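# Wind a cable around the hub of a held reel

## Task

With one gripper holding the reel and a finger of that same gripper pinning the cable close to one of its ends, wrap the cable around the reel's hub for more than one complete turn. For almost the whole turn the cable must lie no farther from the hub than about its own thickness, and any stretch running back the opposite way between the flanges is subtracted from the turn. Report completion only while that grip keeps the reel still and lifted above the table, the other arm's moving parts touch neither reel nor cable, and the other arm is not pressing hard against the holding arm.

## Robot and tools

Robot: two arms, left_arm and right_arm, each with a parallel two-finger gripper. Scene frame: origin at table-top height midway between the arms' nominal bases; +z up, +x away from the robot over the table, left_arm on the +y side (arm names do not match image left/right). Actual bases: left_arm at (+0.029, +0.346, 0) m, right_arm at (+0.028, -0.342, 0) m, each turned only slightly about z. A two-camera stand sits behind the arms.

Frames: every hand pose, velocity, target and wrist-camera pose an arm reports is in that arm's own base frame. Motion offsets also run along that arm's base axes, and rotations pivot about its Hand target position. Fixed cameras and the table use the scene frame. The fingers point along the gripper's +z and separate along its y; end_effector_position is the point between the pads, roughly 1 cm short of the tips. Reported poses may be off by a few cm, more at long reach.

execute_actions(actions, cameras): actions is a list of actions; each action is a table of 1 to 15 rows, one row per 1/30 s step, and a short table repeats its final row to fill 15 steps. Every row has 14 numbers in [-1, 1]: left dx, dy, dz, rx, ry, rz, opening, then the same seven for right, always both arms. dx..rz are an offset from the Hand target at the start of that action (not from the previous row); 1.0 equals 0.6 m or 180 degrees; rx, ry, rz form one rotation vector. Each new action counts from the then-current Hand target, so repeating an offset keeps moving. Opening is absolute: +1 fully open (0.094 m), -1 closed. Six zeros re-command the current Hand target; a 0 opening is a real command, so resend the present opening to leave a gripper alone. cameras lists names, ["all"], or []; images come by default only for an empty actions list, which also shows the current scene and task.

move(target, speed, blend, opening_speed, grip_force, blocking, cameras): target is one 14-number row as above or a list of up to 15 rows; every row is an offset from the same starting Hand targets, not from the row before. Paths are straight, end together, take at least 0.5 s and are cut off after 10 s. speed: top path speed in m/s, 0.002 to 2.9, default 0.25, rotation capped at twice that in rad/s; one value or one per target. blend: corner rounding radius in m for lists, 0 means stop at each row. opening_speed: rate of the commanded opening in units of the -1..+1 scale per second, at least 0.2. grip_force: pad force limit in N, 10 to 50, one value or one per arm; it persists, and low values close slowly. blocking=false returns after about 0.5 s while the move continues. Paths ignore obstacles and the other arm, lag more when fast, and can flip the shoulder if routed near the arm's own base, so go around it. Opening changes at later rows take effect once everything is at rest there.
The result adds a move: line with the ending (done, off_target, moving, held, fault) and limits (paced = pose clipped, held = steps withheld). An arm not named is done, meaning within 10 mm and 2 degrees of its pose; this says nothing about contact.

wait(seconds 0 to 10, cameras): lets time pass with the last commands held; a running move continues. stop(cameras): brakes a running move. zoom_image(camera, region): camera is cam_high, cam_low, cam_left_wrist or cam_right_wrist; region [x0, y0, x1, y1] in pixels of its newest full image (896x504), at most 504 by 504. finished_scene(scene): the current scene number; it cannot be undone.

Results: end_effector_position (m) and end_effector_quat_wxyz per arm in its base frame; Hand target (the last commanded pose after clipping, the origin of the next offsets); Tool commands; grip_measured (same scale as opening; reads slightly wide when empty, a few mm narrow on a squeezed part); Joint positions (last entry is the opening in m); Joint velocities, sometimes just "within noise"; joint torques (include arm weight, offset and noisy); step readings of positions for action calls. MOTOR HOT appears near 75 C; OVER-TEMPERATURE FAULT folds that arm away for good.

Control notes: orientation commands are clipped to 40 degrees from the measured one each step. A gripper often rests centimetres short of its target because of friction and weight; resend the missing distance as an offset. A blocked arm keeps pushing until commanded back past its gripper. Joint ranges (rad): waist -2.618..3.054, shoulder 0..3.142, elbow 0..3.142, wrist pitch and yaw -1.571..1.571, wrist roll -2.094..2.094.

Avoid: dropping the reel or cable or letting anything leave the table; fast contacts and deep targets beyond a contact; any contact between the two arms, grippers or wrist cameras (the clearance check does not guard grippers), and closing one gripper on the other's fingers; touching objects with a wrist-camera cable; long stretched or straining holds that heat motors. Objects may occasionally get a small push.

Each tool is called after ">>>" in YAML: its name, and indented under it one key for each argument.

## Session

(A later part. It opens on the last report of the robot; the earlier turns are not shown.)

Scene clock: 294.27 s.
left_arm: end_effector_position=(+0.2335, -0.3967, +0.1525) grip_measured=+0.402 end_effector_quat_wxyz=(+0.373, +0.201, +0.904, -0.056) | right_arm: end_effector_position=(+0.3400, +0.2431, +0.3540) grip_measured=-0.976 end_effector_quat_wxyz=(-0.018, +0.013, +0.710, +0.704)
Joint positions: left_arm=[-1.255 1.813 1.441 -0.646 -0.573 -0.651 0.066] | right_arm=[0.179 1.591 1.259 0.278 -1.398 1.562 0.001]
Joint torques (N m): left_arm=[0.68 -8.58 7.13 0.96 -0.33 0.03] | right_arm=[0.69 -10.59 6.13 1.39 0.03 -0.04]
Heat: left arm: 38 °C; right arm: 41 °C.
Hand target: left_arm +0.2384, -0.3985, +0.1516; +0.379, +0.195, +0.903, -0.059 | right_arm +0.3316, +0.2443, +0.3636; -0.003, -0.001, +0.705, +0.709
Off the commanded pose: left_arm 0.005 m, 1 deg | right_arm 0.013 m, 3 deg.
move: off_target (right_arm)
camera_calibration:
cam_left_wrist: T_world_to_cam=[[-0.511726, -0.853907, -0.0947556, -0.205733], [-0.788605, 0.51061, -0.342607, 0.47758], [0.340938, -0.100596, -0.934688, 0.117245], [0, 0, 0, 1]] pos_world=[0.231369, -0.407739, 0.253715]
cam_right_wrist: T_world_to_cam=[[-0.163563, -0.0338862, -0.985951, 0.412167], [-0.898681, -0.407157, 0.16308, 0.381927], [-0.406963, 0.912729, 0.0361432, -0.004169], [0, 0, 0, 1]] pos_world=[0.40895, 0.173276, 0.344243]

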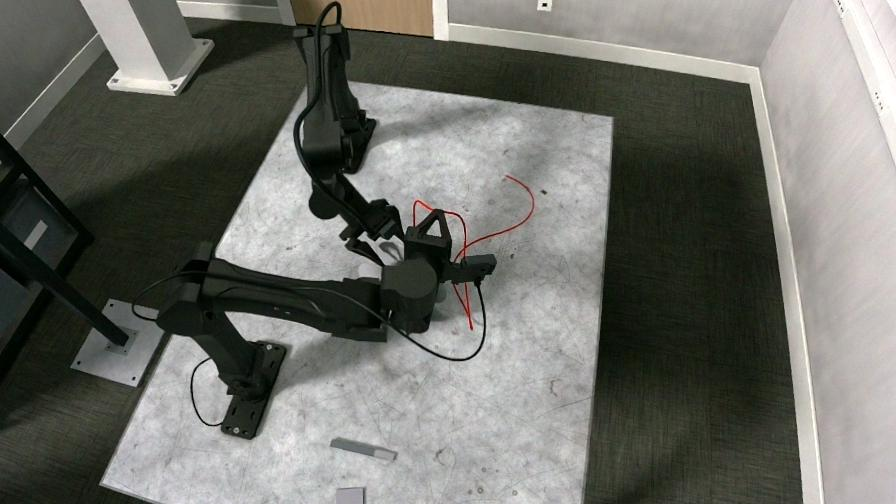

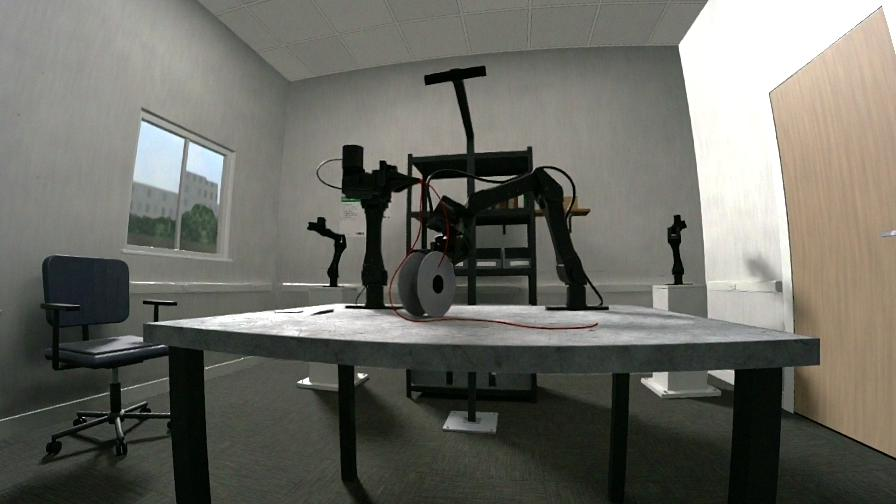

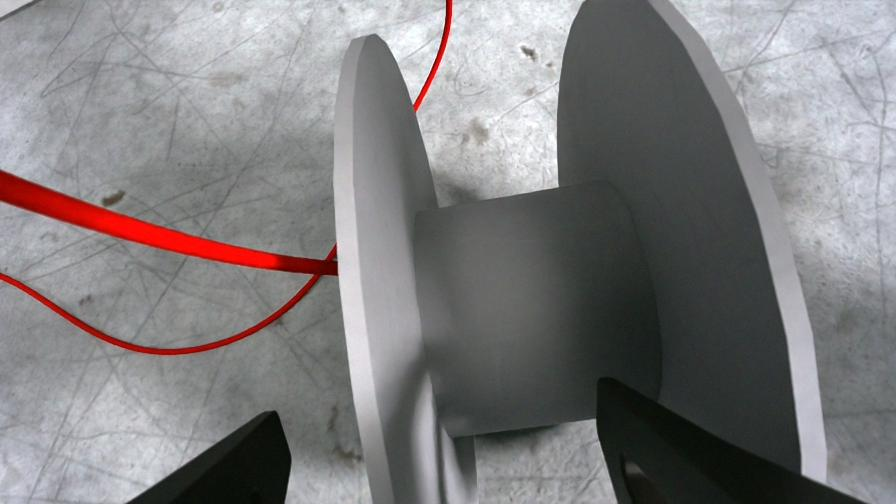

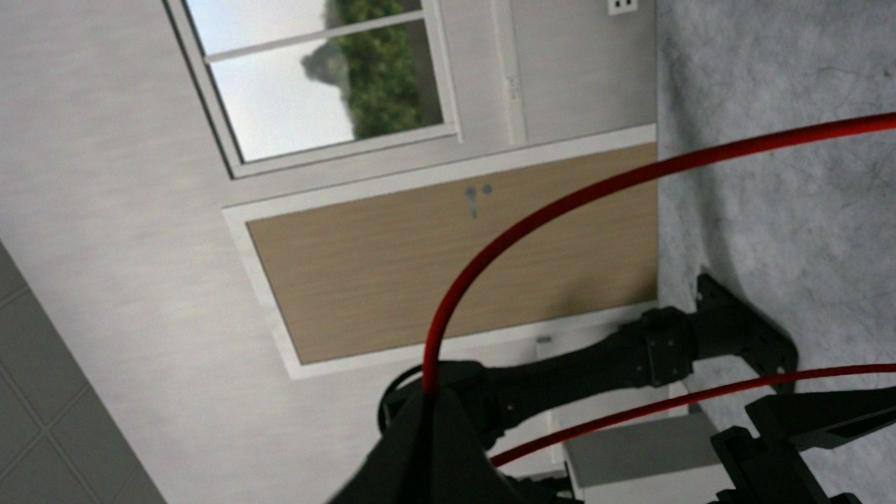

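>>> move:
  target:
    - [0,0,0,0,0,0,0.4,0.014,0,0.15,0,0,0,-1]
    - [0,0,0,0,0,0,0.4,-0.006,-0.058,0.15,0,0,0,-1]
    - [0,0,0,0,0,0,0.4,-0.006,-0.058,0.02,0,0,0,-1]
  speed: 0.15
  blend: [0.02,0.02,0]
  cameras: ["all"]

Scene clock: 310.23 s.
left_arm: end_effector_position=(+0.2335, -0.3967, +0.1525) grip_measured=+0.402 end_effector_quat_wxyz=(+0.373, +0.201, +0.904, -0.056) | right_arm: end_effector_position=(+0.3370, +0.2114, +0.3675) grip_measured=-0.976 end_effector_quat_wxyz=(-0.015, +0.015, +0.709, +0.705)
Joint positions: left_arm=[-1.255 1.813 1.441 -0.646 -0.573 -0.651 0.066] | right_arm=[0.089 1.556 1.274 0.227 -1.481 1.559 0.001]
Joint torques (N m): left_arm=[0.61 -8.65 7.15 0.94 -0.32 0.01] | right_arm=[-0.25 -10.02 6.15 1.33 -0.14 -0.03]
Heat: left arm: 38 °C; right arm: 41 °C.
Hand target: left_arm +0.2384, -0.3985, +0.1516; +0.379, +0.195, +0.903, -0.059 | right_arm +0.3280, +0.2095, +0.3756; -0.002, -0.001, +0.705, +0.709
Off the commanded pose: left_arm 0.005 m, 1 deg | right_arm 0.012 m, 2 deg.
move: off_target (right_arm); blend cut to 0.0184 m at target 1, 0.0184 m at target 2
camera_calibration:
cam_left_wrist: T_world_to_cam=[[-0.511726, -0.853907, -0.0947556, -0.205733], [-0.788605, 0.51061, -0.342607, 0.47758], [0.340938, -0.100596, -0.934688, 0.117245], [0, 0, 0, 1]] pos_world=[0.231369, -0.407739, 0.253715]
cam_right_wrist: T_world_to_cam=[[-0.162102, -0.0283562, -0.986366, 0.422407], [-0.901798, -0.401549, 0.159748, 0.365291], [-0.400604, 0.915398, 0.0395205, 0.0190989], [0, 0, 0, 1]] pos_world=[0.405543, 0.141177, 0.357538]

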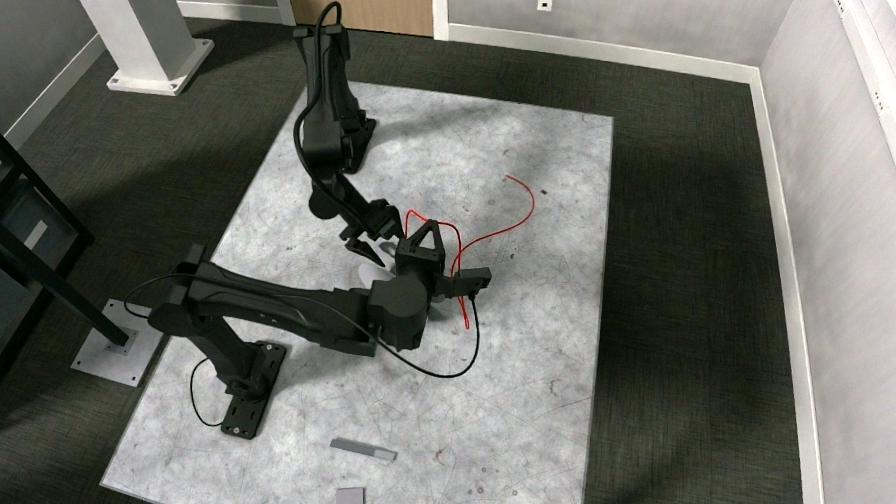

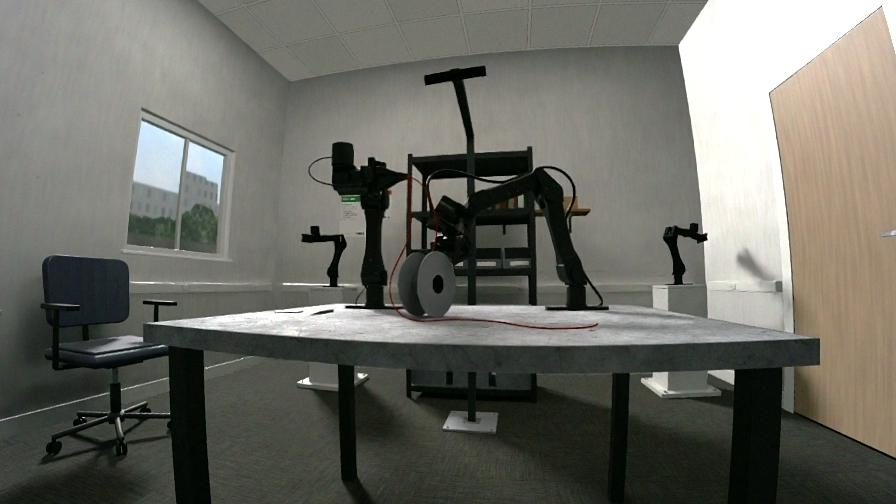

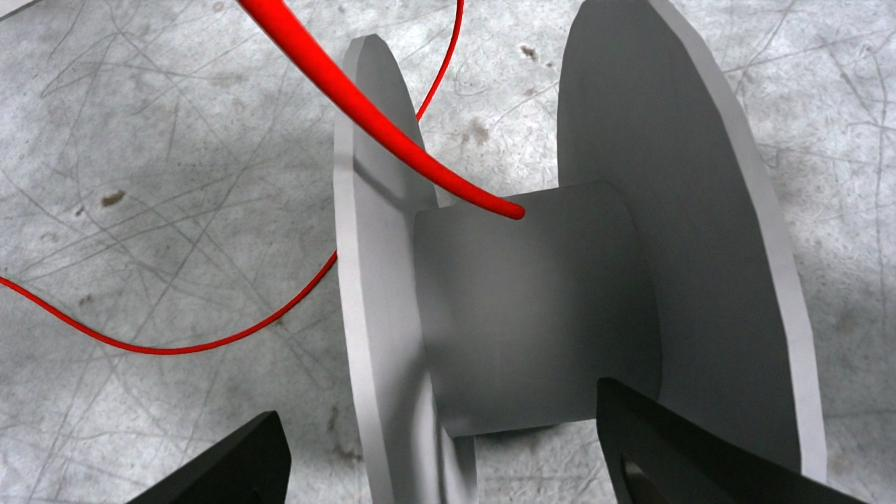

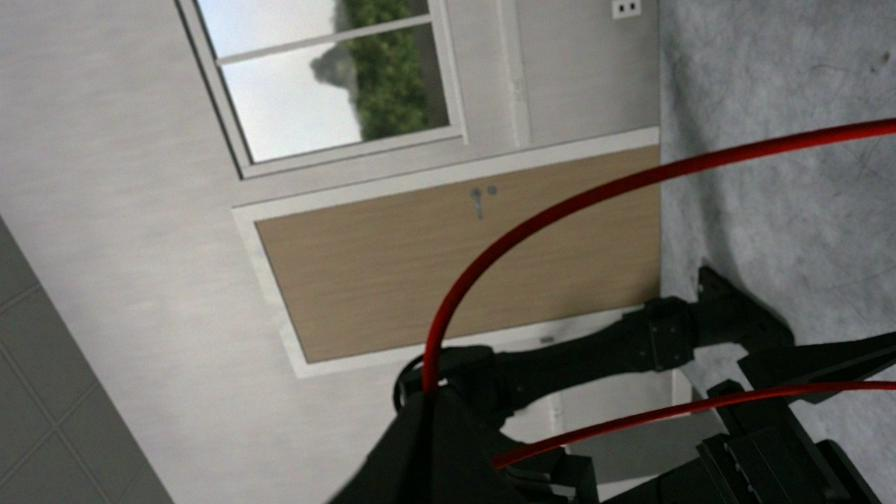

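>>> move:
  target:
    - [0,0,0,0,0,0,0.4,-0.055,0.047,0,0,0,0,-1]
    - [0,0,0,0,0,0,0.4,-0.055,0.047,-0.11,0,0,0,-1]
  speed: 0.1
  cameras: ["cam_left_wrist","cam_right_wrist"]

Scene clock: 327.27 s.
left_arm: end_effector_position=(+0.2335, -0.3967, +0.1525) grip_measured=+0.402 end_effector_quat_wxyz=(+0.373, +0.201, +0.904, -0.056) | right_arm: end_effector_position=(+0.2938, +0.2366, +0.3140) grip_measured=-0.976 end_effector_quat_wxyz=(-0.005, -0.001, +0.707, +0.707)
Joint positions: left_arm=[-1.255 1.813 1.441 -0.646 -0.572 -0.651 0.066] | right_arm=[0.185 1.446 0.937 0.513 -1.395 1.58 0.001]
Joint torques (N m): left_arm=[0.65 -8.69 7.1 0.94 -0.32 0] | right_arm=[0.32 -5.26 5.94 1.41 0.06 -0.05]
Heat: left arm: 38 °C; right arm: 41 °C.
Hand target: left_arm +0.2383, -0.3985, +0.1515; +0.378, +0.195, +0.903, -0.059 | right_arm +0.2950, +0.2378, +0.3095; -0.003, -0.001, +0.705, +0.709
Off the commanded pose: left_arm 0.005 m, 1 deg | right_arm 0.005 m, 0 deg.
move: done
camera_calibration:
cam_left_wrist: T_world_to_cam=[[-0.512197, -0.853626, -0.0947494, -0.205511], [-0.788394, 0.511064, -0.342415, 0.477668], [0.340717, -0.100684, -0.934759, 0.117278], [0, 0, 0, 1]] pos_world=[0.231371, -0.40774, 0.253715]
cam_right_wrist: T_world_to_cam=[[-0.12519, -0.0242236, -0.991837, 0.353219], [-0.902872, -0.411635, 0.124014, 0.358797], [-0.411279, 0.911027, 0.0296619, -0.0118617], [0, 0, 0, 1]] pos_world=[0.363289, 0.167056, 0.306191]
Images, in order (width x height): cam_left_wrist 896x504, cam_right_wrist 896x504.

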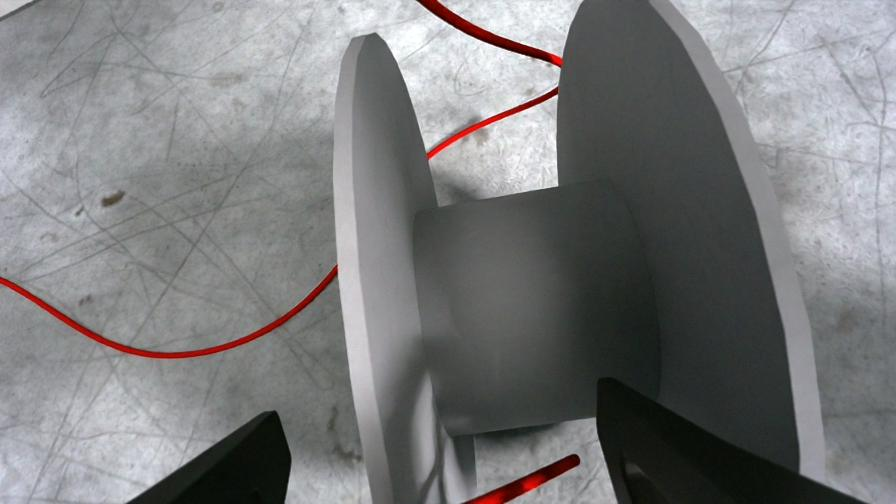

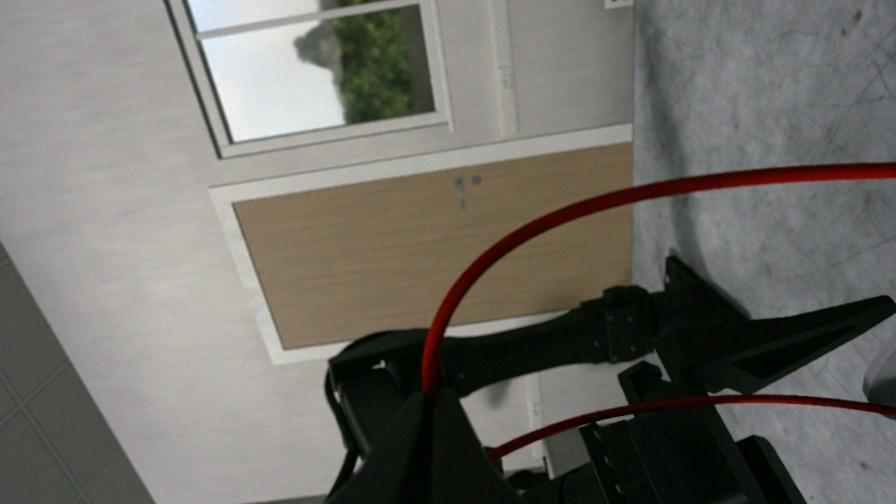

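>>> move:
  target: [0,0,0,0,0,0,0.4,0.026,-0.004,-0.04,0,0,0,-1]
  speed: 0.1
  cameras: ["cam_left_wrist","cam_low"]

>>> zoom_image:
  camera: "cam_low"
  region: [340, 140, 500, 330]

Scene clock: 352.63 s.
left_arm: end_effector_position=(+0.2335, -0.3967, +0.1525) grip_measured=+0.402 end_effector_quat_wxyz=(+0.373, +0.201, +0.904, -0.056) | right_arm: end_effector_position=(+0.3110, +0.2372, +0.2912) grip_measured=-0.976 end_effector_quat_wxyz=(-0.002, +0.000, +0.706, +0.708)
Joint positions: left_arm=[-1.255 1.813 1.441 -0.646 -0.572 -0.651 0.066] | right_arm=[0.177 1.54 0.922 0.633 -1.396 1.588 0.001]
Joint torques (N m): left_arm=[0.66 -8.72 7.27 0.94 -0.34 0.02] | right_arm=[-0.49 -6.13 5.46 1.4 -0.09 -0.04]
Heat: left arm: 38 °C; right arm: 41 °C.
Hand target: left_arm +0.2383, -0.3985, +0.1515; +0.378, +0.195, +0.903, -0.059 | right_arm +0.3105, +0.2354, +0.2856; -0.003, -0.001, +0.705, +0.709
Off the commanded pose: left_arm 0.005 m, 1 deg | right_arm 0.006 m, 0 deg.
move: done
camera_calibration:
cam_left_wrist: T_world_to_cam=[[-0.512197, -0.853626, -0.0947494, -0.205511], [-0.788394, 0.511064, -0.342415, 0.477668], [0.340717, -0.100684, -0.934759, 0.117278], [0, 0, 0, 1]] pos_world=[0.231371, -0.40774, 0.253715]
Images, in order (width x height): cam_low 896x504, cam_left_wrist 896x504.

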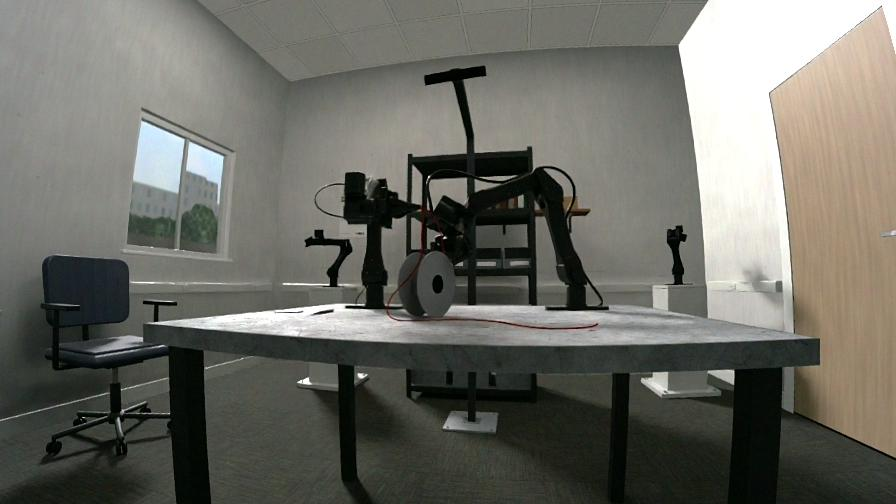

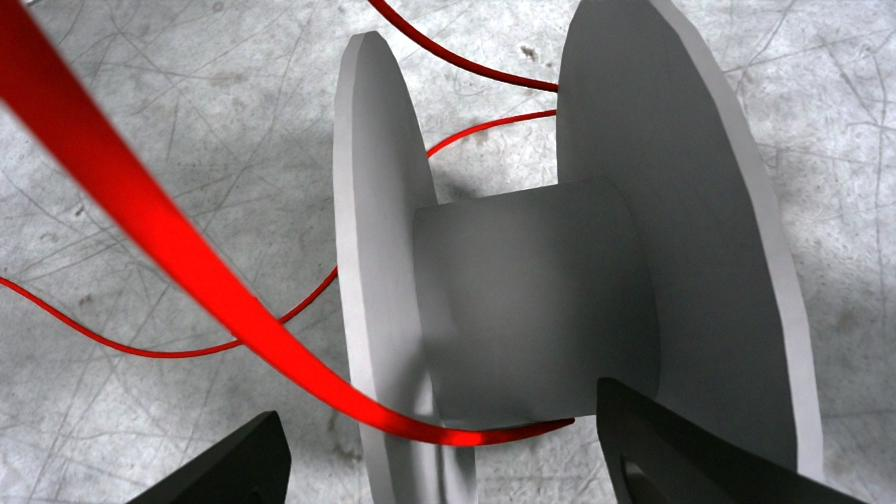

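Scaled by 2.653 from the camera's 896x504 image, which has a finer 1280x720 frame.

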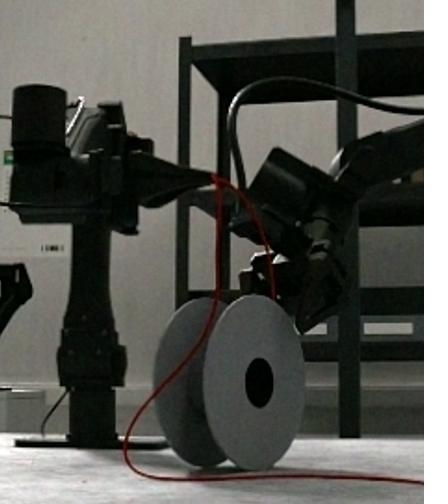

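>>> move:
  target: [0,0,0,0,0,0,0.4,-0.012,-0.033,-0.03,0,0,0,-1]
  speed: 0.1
  cameras: ["cam_left_wrist","cam_low"]

>>> zoom_image:
  camera: "cam_low"
  region: [340, 140, 500, 330]

Scene clock: 360.70 s.
left_arm: end_effector_position=(+0.2335, -0.3967, +0.1525) grip_measured=+0.402 end_effector_quat_wxyz=(+0.373, +0.201, +0.904, -0.056) | right_arm: end_effector_position=(+0.3054, +0.2172, +0.2707) grip_measured=-0.976 end_effector_quat_wxyz=(-0.004, +0.002, +0.707, +0.707)
Joint positions: left_arm=[-1.255 1.813 1.441 -0.646 -0.572 -0.651 0.066] | right_arm=[0.117 1.54 0.837 0.709 -1.456 1.586 0.001]
Joint torques (N m): left_arm=[0.59 -8.62 7.25 0.95 -0.35 0.03] | right_arm=[-0.43 -6.41 5.33 1.36 -0.1 -0.04]
Heat: left arm: 39 °C; right arm: 41 °C.
Hand target: left_arm +0.2383, -0.3985, +0.1515; +0.378, +0.195, +0.903, -0.059 | right_arm +0.3034, +0.2155, +0.2676; -0.002, -0.001, +0.705, +0.709
Off the commanded pose: left_arm 0.005 m, 1 deg | right_arm 0.004 m, 1 deg.
move: done
camera_calibration:
cam_left_wrist: T_world_to_cam=[[-0.512197, -0.853626, -0.0947494, -0.205511], [-0.788394, 0.511064, -0.342415, 0.477668], [0.340717, -0.100684, -0.934759, 0.117278], [0, 0, 0, 1]] pos_world=[0.231371, -0.40774, 0.253715]
Images, in order (width x height): cam_low 896x504, cam_left_wrist 896x504.

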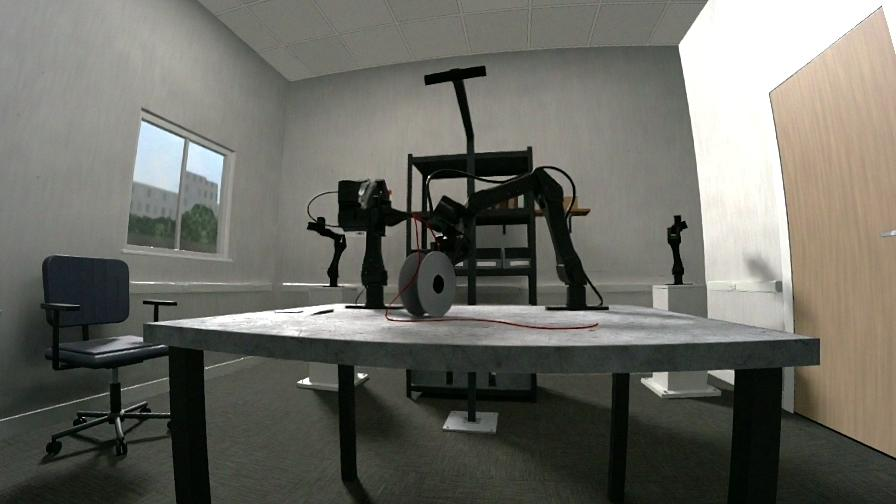

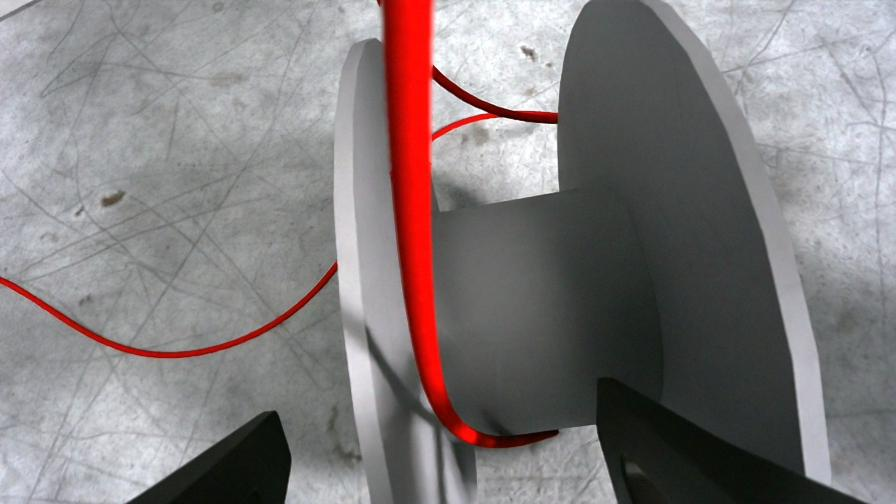

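Scaled by 2.653 from the camera's 896x504 image, which has a finer 1280x720 frame.

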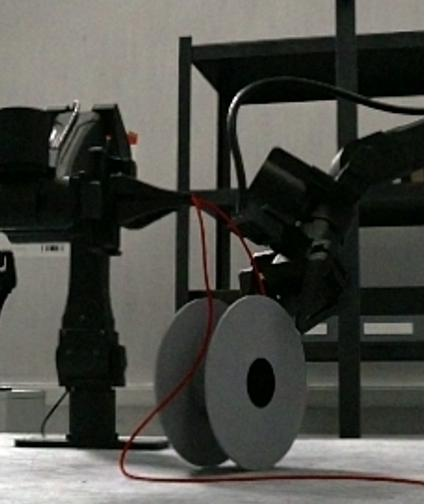

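>>> move:
  target: [0,0,0,0,0,0,-1,0,0,0,0,0,0,-1]
  opening_speed: 0.6
  cameras: ["cam_left_wrist","cam_low"]

>>> zoom_image:
  camera: "cam_left_wrist"
  region: [250, 204, 700, 504]

Scene clock: 368.27 s.
left_arm: end_effector_position=(+0.2342, -0.3997, +0.1538) grip_measured=-0.878 end_effector_quat_wxyz=(+0.374, +0.199, +0.903, -0.063) | right_arm: end_effector_position=(+0.3047, +0.2171, +0.2709) grip_measured=-0.976 end_effector_quat_wxyz=(-0.004, +0.002, +0.706, +0.708)
Joint positions: left_arm=[-1.253 1.813 1.441 -0.631 -0.566 -0.65 0.006] | right_arm=[0.117 1.54 0.832 0.732 -1.456 1.603 0.001]
Joint torques (N m): left_arm=[0.51 -8.64 7.3 0.82 -0.41 0.02] | right_arm=[-0.39 -6.11 5.52 1.36 -0.08 -0.04]
Heat: left arm: 39 °C; right arm: 41 °C.
Hand target: left_arm +0.2384, -0.3985, +0.1516; +0.379, +0.195, +0.903, -0.059 | right_arm +0.3034, +0.2155, +0.2676; -0.002, -0.001, +0.705, +0.709
Off the commanded pose: left_arm 0.005 m, 1 deg | right_arm 0.004 m, 0 deg.
move: done
camera_calibration:
cam_left_wrist: T_world_to_cam=[[-0.514071, -0.853874, -0.0814232, -0.20925], [-0.787266, 0.507383, -0.350393, 0.479659], [0.340504, -0.116025, -0.933057, 0.111532], [0, 0, 0, 1]] pos_world=[0.232073, -0.409104, 0.255097]
Images, in order (width x height): cam_low 896x504, cam_left_wrist 896x504.

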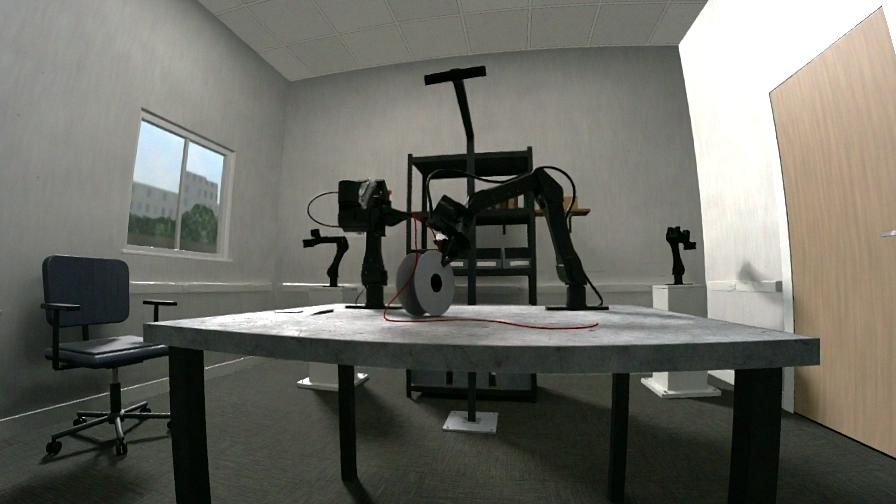

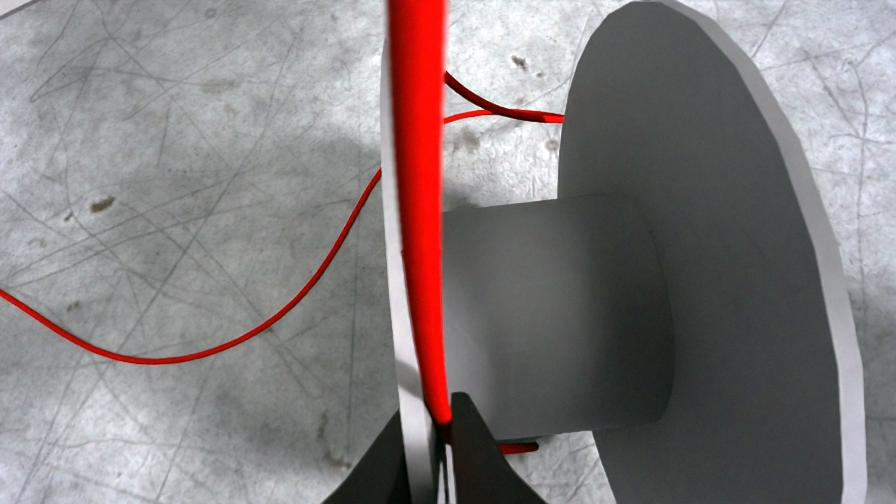

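Scaled by 1.120 from the camera's 896x504 image, which has a finer 1280x720 frame.

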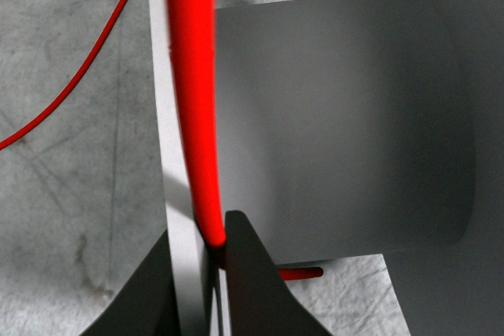

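>>> move:
  target:
    - [0,0,0.2,0,0,0,-1,0.12,-0.043,0.08,0,0,0,-1]
    - [0.07,0.2475,0.267,-0.063,-0.243,0.118,-1,0.278,0.324,0.171,0,0,0,-1]
  speed: 0.12
  cameras: ["all"]

Scene clock: 414.10 s.
left_arm: end_effector_position=(+0.2846, -0.2531, +0.2956) grip_measured=-0.880 end_effector_quat_wxyz=(+0.693, +0.029, +0.720, +0.030) | right_arm: end_effector_position=(+0.4393, +0.4131, +0.3583) grip_measured=-0.976 end_effector_quat_wxyz=(-0.065, -0.023, +0.711, +0.700)
Joint positions: left_arm=[-1.184 1.345 0.838 0.406 -1.185 -0.009 0.006] | right_arm=[0.467 2.324 2.29 0.002 -1.229 1.6 0.001]
Joint torques (N m): left_arm=[-0.88 -7.43 7.64 1.48 -0.16 -0.13] | right_arm=[-1.66 -12.89 10.97 1.48 0.99 -0.12]
Heat: left arm: 39 °C; right arm: 42 °C.
Hand target: left_arm +0.2804, -0.2500, +0.3118; +0.706, +0.000, +0.708, +0.000 | right_arm +0.4701, +0.4100, +0.3701; -0.003, -0.001, +0.705, +0.709
Off the commanded pose: left_arm 0.017 m, 5 deg | right_arm 0.033 m, 8 deg.
move: off_target (left_arm, right_arm)
camera_calibration:
cam_left_wrist: T_world_to_cam=[[-0.057034, -0.978134, -0.2, -0.173168], [-0.430531, 0.204839, -0.879024, 0.472831], [0.900772, 0.035972, -0.4328, -0.0251576], [0, 0, 0, 1]] pos_world=[0.216353, -0.265331, 0.370108]
cam_right_wrist: T_world_to_cam=[[-0.173875, -0.0567967, -0.983128, 0.451496], [-0.841004, -0.510822, 0.17825, 0.551726], [-0.512328, 0.857808, 0.041053, -0.0518438], [0, 0, 0, 1]] pos_world=[0.515946, 0.351949, 0.347662]

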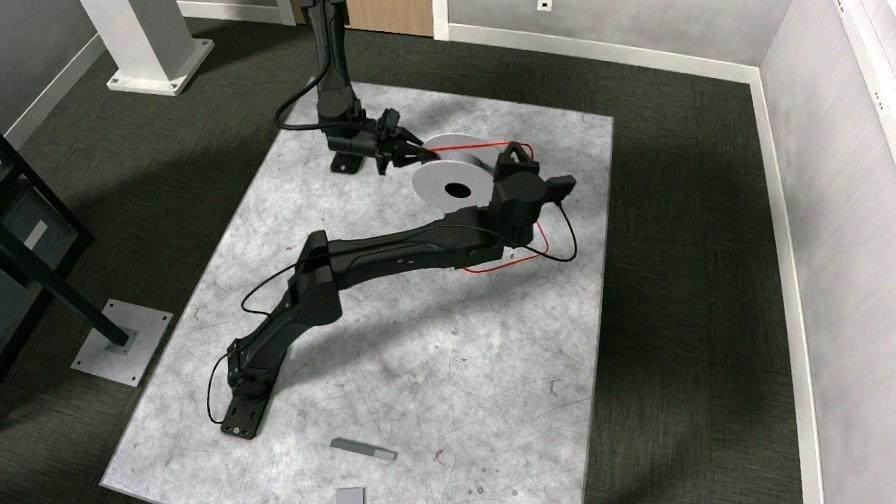

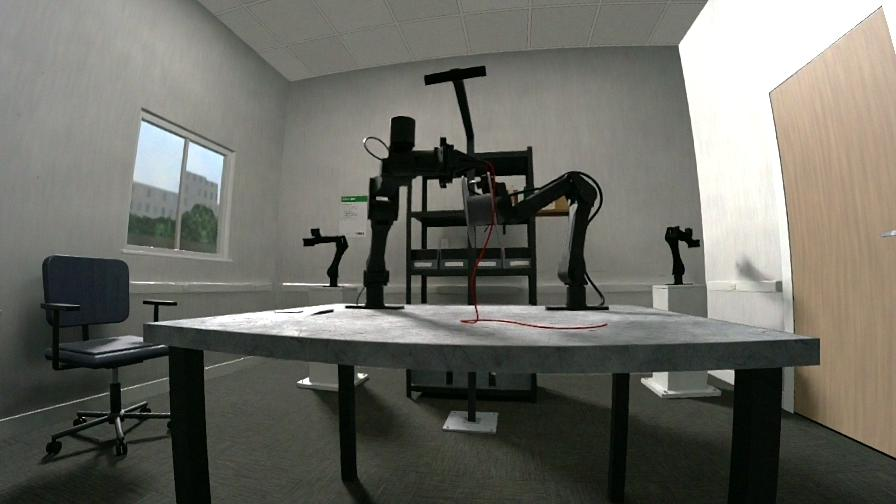

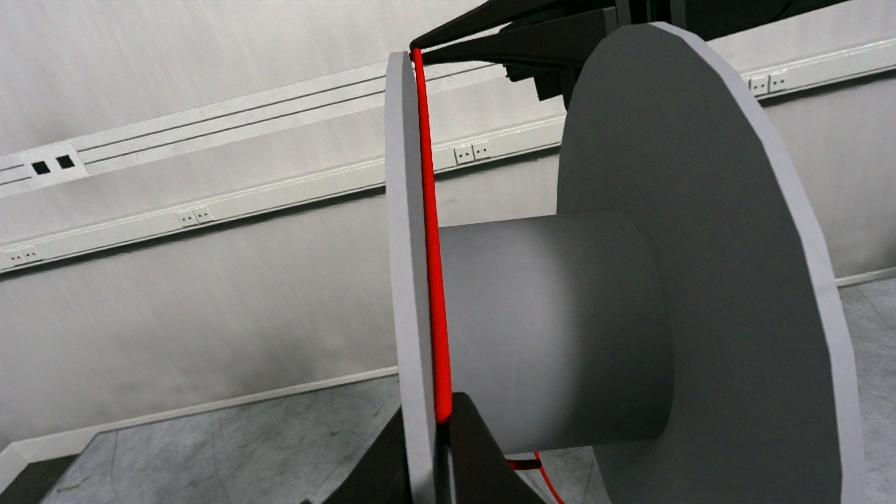

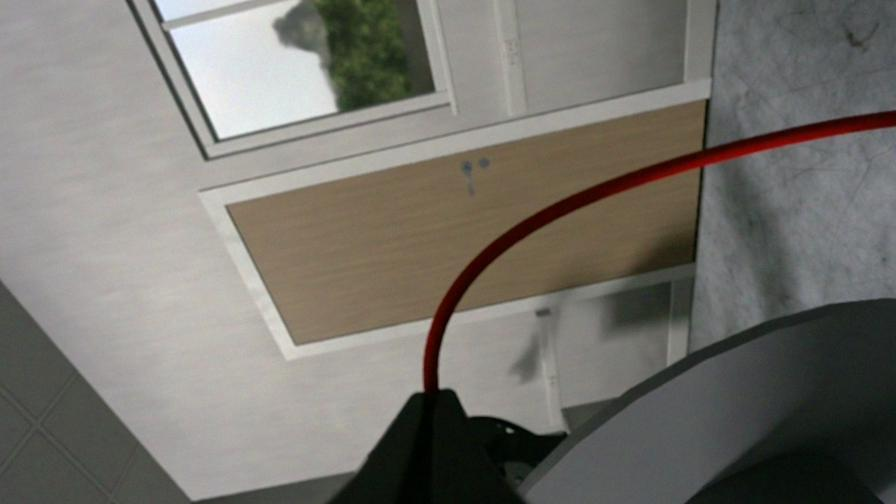

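>>> move:
  target:
    - [0,0,0,0,0,0,-1,-0.035,0.01,0.03,0,0,0,-1]
    - [0,0,0,0,0,0,-1,-0.035,0.01,0.03,0,0,0,-0.4]
    - [0,0,0,0,0,0,-1,-0.01,-0.24,0.03,0,0,0,-0.4]
  speed: [0.1,0.1,0.2]
  cameras: ["all"]

Scene clock: 435.70 s.
left_arm: end_effector_position=(+0.2838, -0.2512, +0.2922) grip_measured=-0.880 end_effector_quat_wxyz=(+0.692, +0.031, +0.720, +0.037) | right_arm: end_effector_position=(+0.4790, +0.2656, +0.3669) grip_measured=-0.402 end_effector_quat_wxyz=(-0.017, +0.024, +0.710, +0.704)
Joint positions: left_arm=[-1.186 1.345 0.828 0.409 -1.194 -0.003 0.006] | right_arm=[0.175 2.149 2.035 0.071 -1.387 1.585 0.028]
Joint torques (N m): left_arm=[-0.73 -7.5 8.47 1.49 -0.08 -0.14] | right_arm=[0.47 -17.17 6.06 1.4 -0.15 -0.03]
Heat: left arm: 38 °C; right arm: 44 °C.
Hand target: left_arm +0.2804, -0.2500, +0.3119; +0.706, +0.000, +0.708, +0.000 | right_arm +0.4641, +0.2660, +0.3882; -0.002, -0.001, +0.705, +0.709
Off the commanded pose: left_arm 0.020 m, 6 deg | right_arm 0.026 m, 3 deg.
move: off_target (left_arm, right_arm); target 2's new opening was sent with right_arm's hand 0.036 m and 7 deg from that target
camera_calibration:
cam_left_wrist: T_world_to_cam=[[-0.0501633, -0.975834, -0.212675, -0.169669], [-0.433981, 0.213086, -0.87536, 0.471047], [0.899524, 0.048386, -0.434183, -0.0221596], [0, 0, 0, 1]] pos_world=[0.215847, -0.26487, 0.36663]
cam_right_wrist: T_world_to_cam=[[-0.176951, -0.0299085, -0.983765, 0.452933], [-0.902664, -0.393457, 0.174325, 0.508009], [-0.392284, 0.918856, 0.0426252, 0.0202801], [0, 0, 0, 1]] pos_world=[0.546663, 0.194792, 0.356157]

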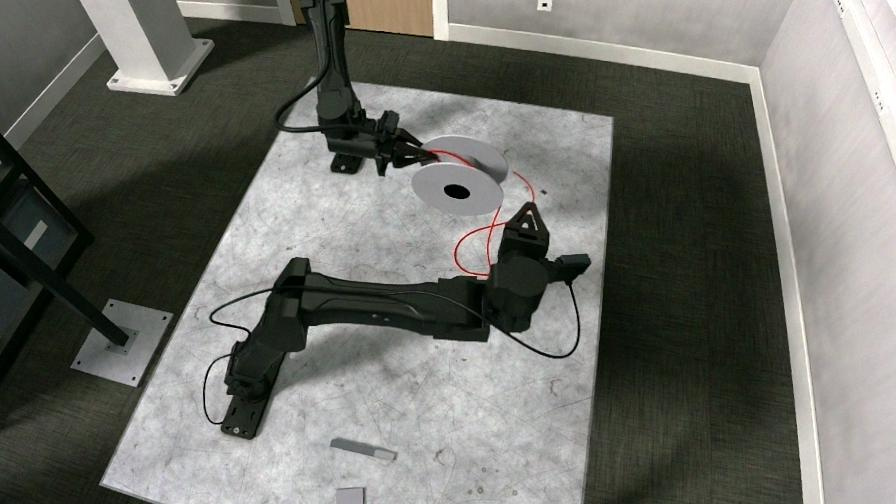

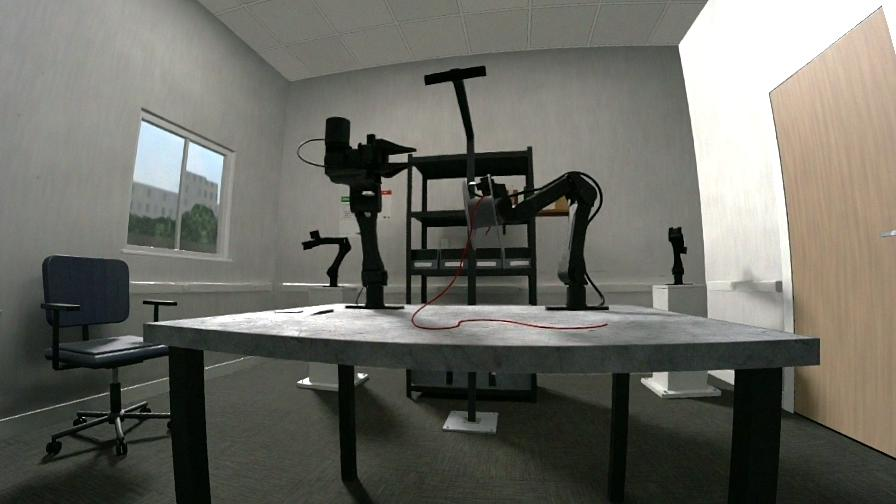

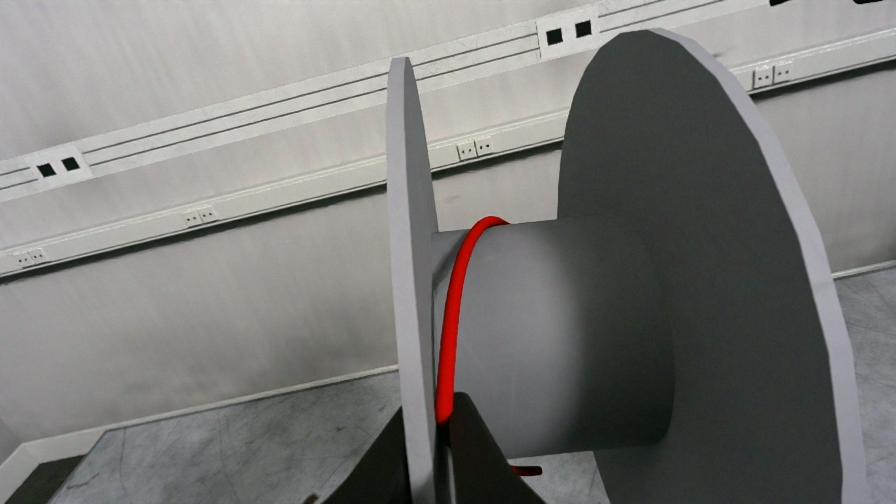

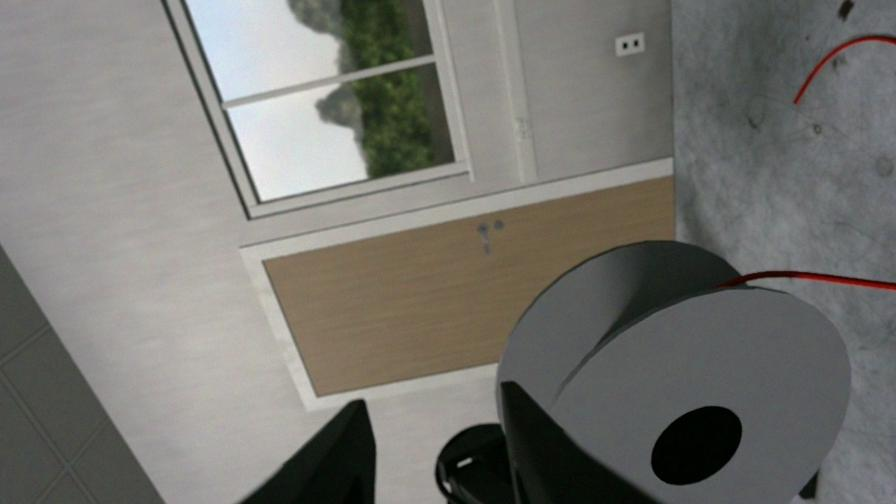

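>>> zoom_image:
  camera: "cam_high"
  region: [400, 120, 600, 300]

>>> zoom_image:
  camera: "cam_low"
  region: [380, 150, 620, 340]

Scaled by 2.520 from the camera's 896x504 image, which has a finer 1280x720 frame.

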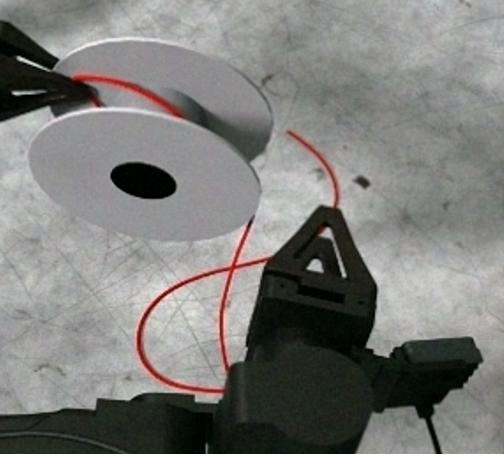

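Scaled by 2.100 from the camera's 896x504 image, which has a finer 1280x720 frame.

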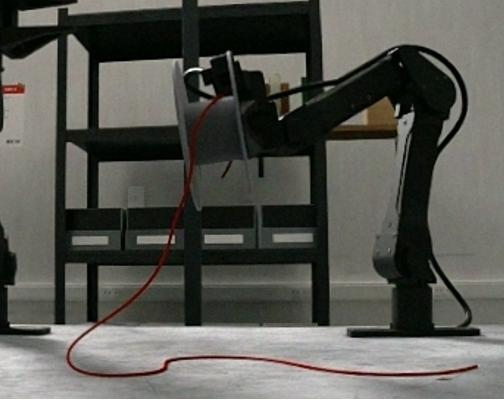

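>>> move:
  target: [0,0,0.16,0,0,0,-1,-0.04,-0.13,-0.313,-0.131,-0.489,0.128,-0.3]
  speed: 0.18
  cameras: ["all"]

>>> zoom_image:
  camera: "cam_low"
  region: [340, 130, 620, 340]

Scene clock: 473.77 s.
left_arm: end_effector_position=(+0.2846, -0.2536, +0.3716) grip_measured=-0.880 end_effector_quat_wxyz=(+0.687, +0.044, +0.724, +0.048) | right_arm: end_effector_position=(+0.4417, +0.1896, +0.1830) grip_measured=-0.302 end_effector_quat_wxyz=(-0.333, +0.608, -0.623, -0.362)
Joint positions: left_arm=[-1.186 1.319 1.143 0.038 -1.191 0.003 0.006] | right_arm=[0.076 2.278 2.144 -1.359 -1.027 -1.427 0.033]
Joint torques (N m): left_arm=[-0.72 -7.42 12.89 1.43 -0.11 -0.13] | right_arm=[-0.53 -16.76 5.26 0.52 -0.62 -0.08]
Heat: left arm: 40 °C; right arm: 48 °C.
Hand target: left_arm +0.2804, -0.2500, +0.4078; +0.706, +0.000, +0.708, +0.000 | right_arm +0.4401, +0.1879, +0.2003; -0.354, +0.613, -0.612, -0.353
Off the commanded pose: left_arm 0.037 m, 8 deg | right_arm 0.018 m, 3 deg.
move: off_target (left_arm, right_arm)
camera_calibration:
cam_left_wrist: T_world_to_cam=[[-0.0567487, -0.968028, -0.244337, -0.13952], [-0.442994, 0.243735, -0.862757, 0.547122], [0.894727, 0.0592795, -0.442662, 0.0190828], [0, 0, 0, 1]] pos_world=[0.21738, -0.269544, 0.44639]
cam_right_wrist: T_world_to_cam=[[0.987535, -0.0802652, -0.135398, -0.396965], [-0.143353, -0.813872, -0.563083, 0.355809], [-0.0650008, 0.575474, -0.815233, 0.160931], [0, 0, 0, 1]] pos_world=[0.453484, 0.165109, 0.277798]

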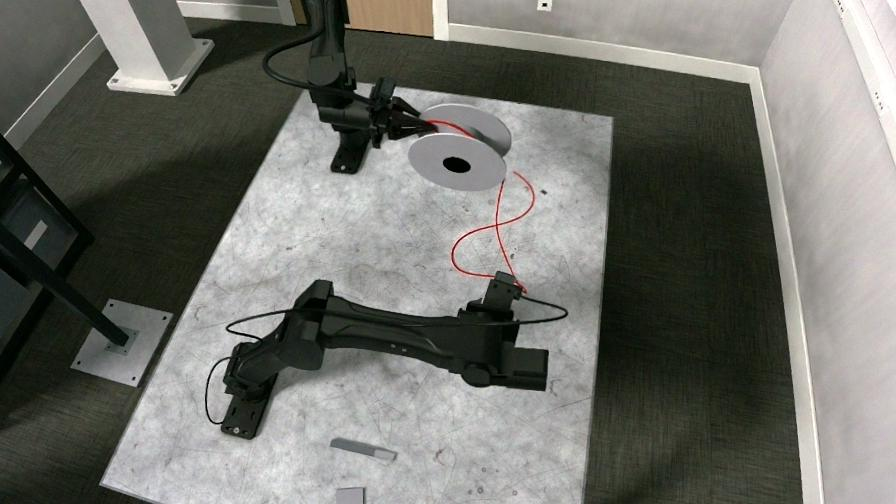

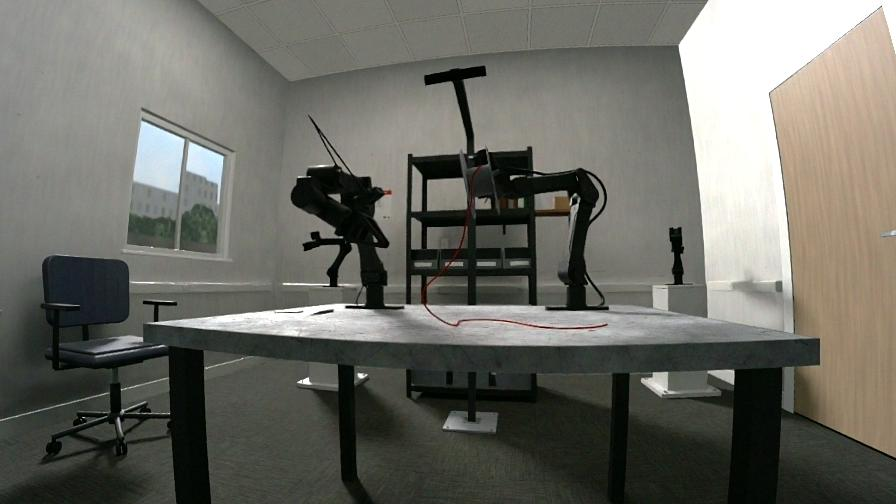

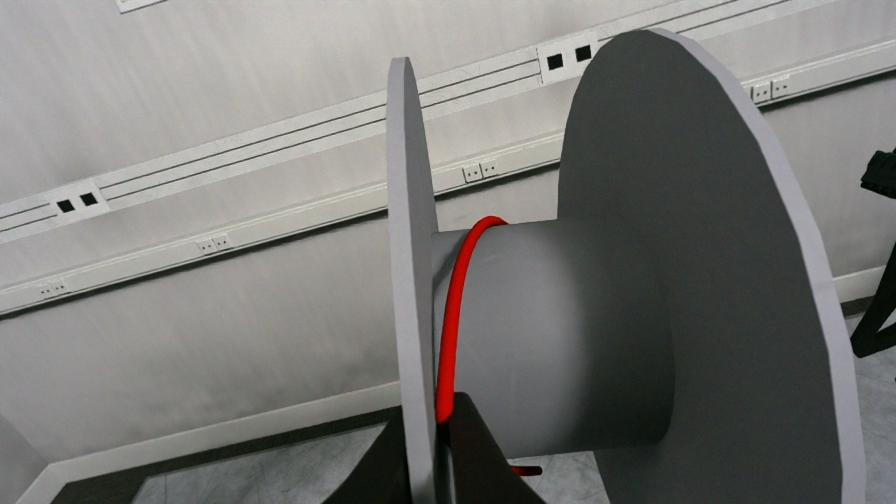

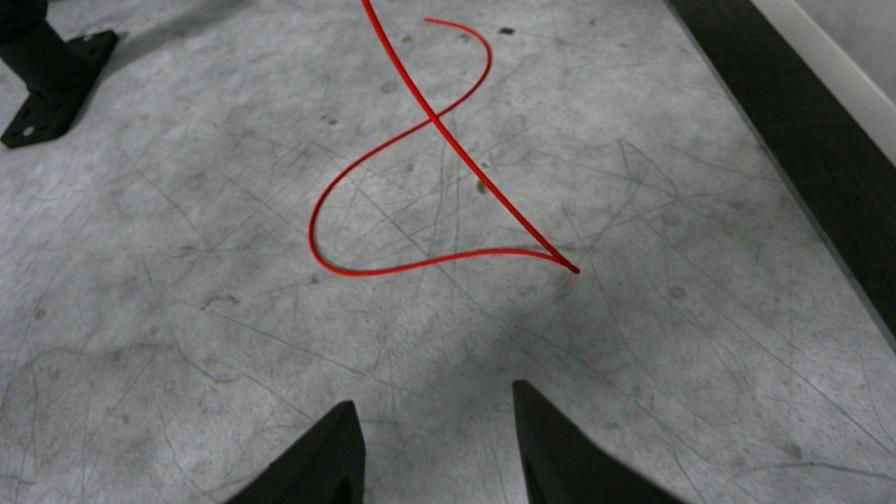

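Scaled by 1.800 from the camera's 896x504 image, which has a finer 1280x720 frame.

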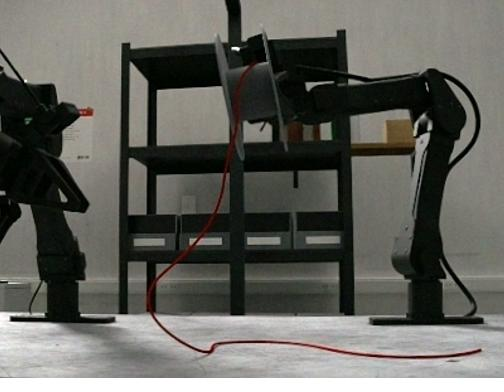

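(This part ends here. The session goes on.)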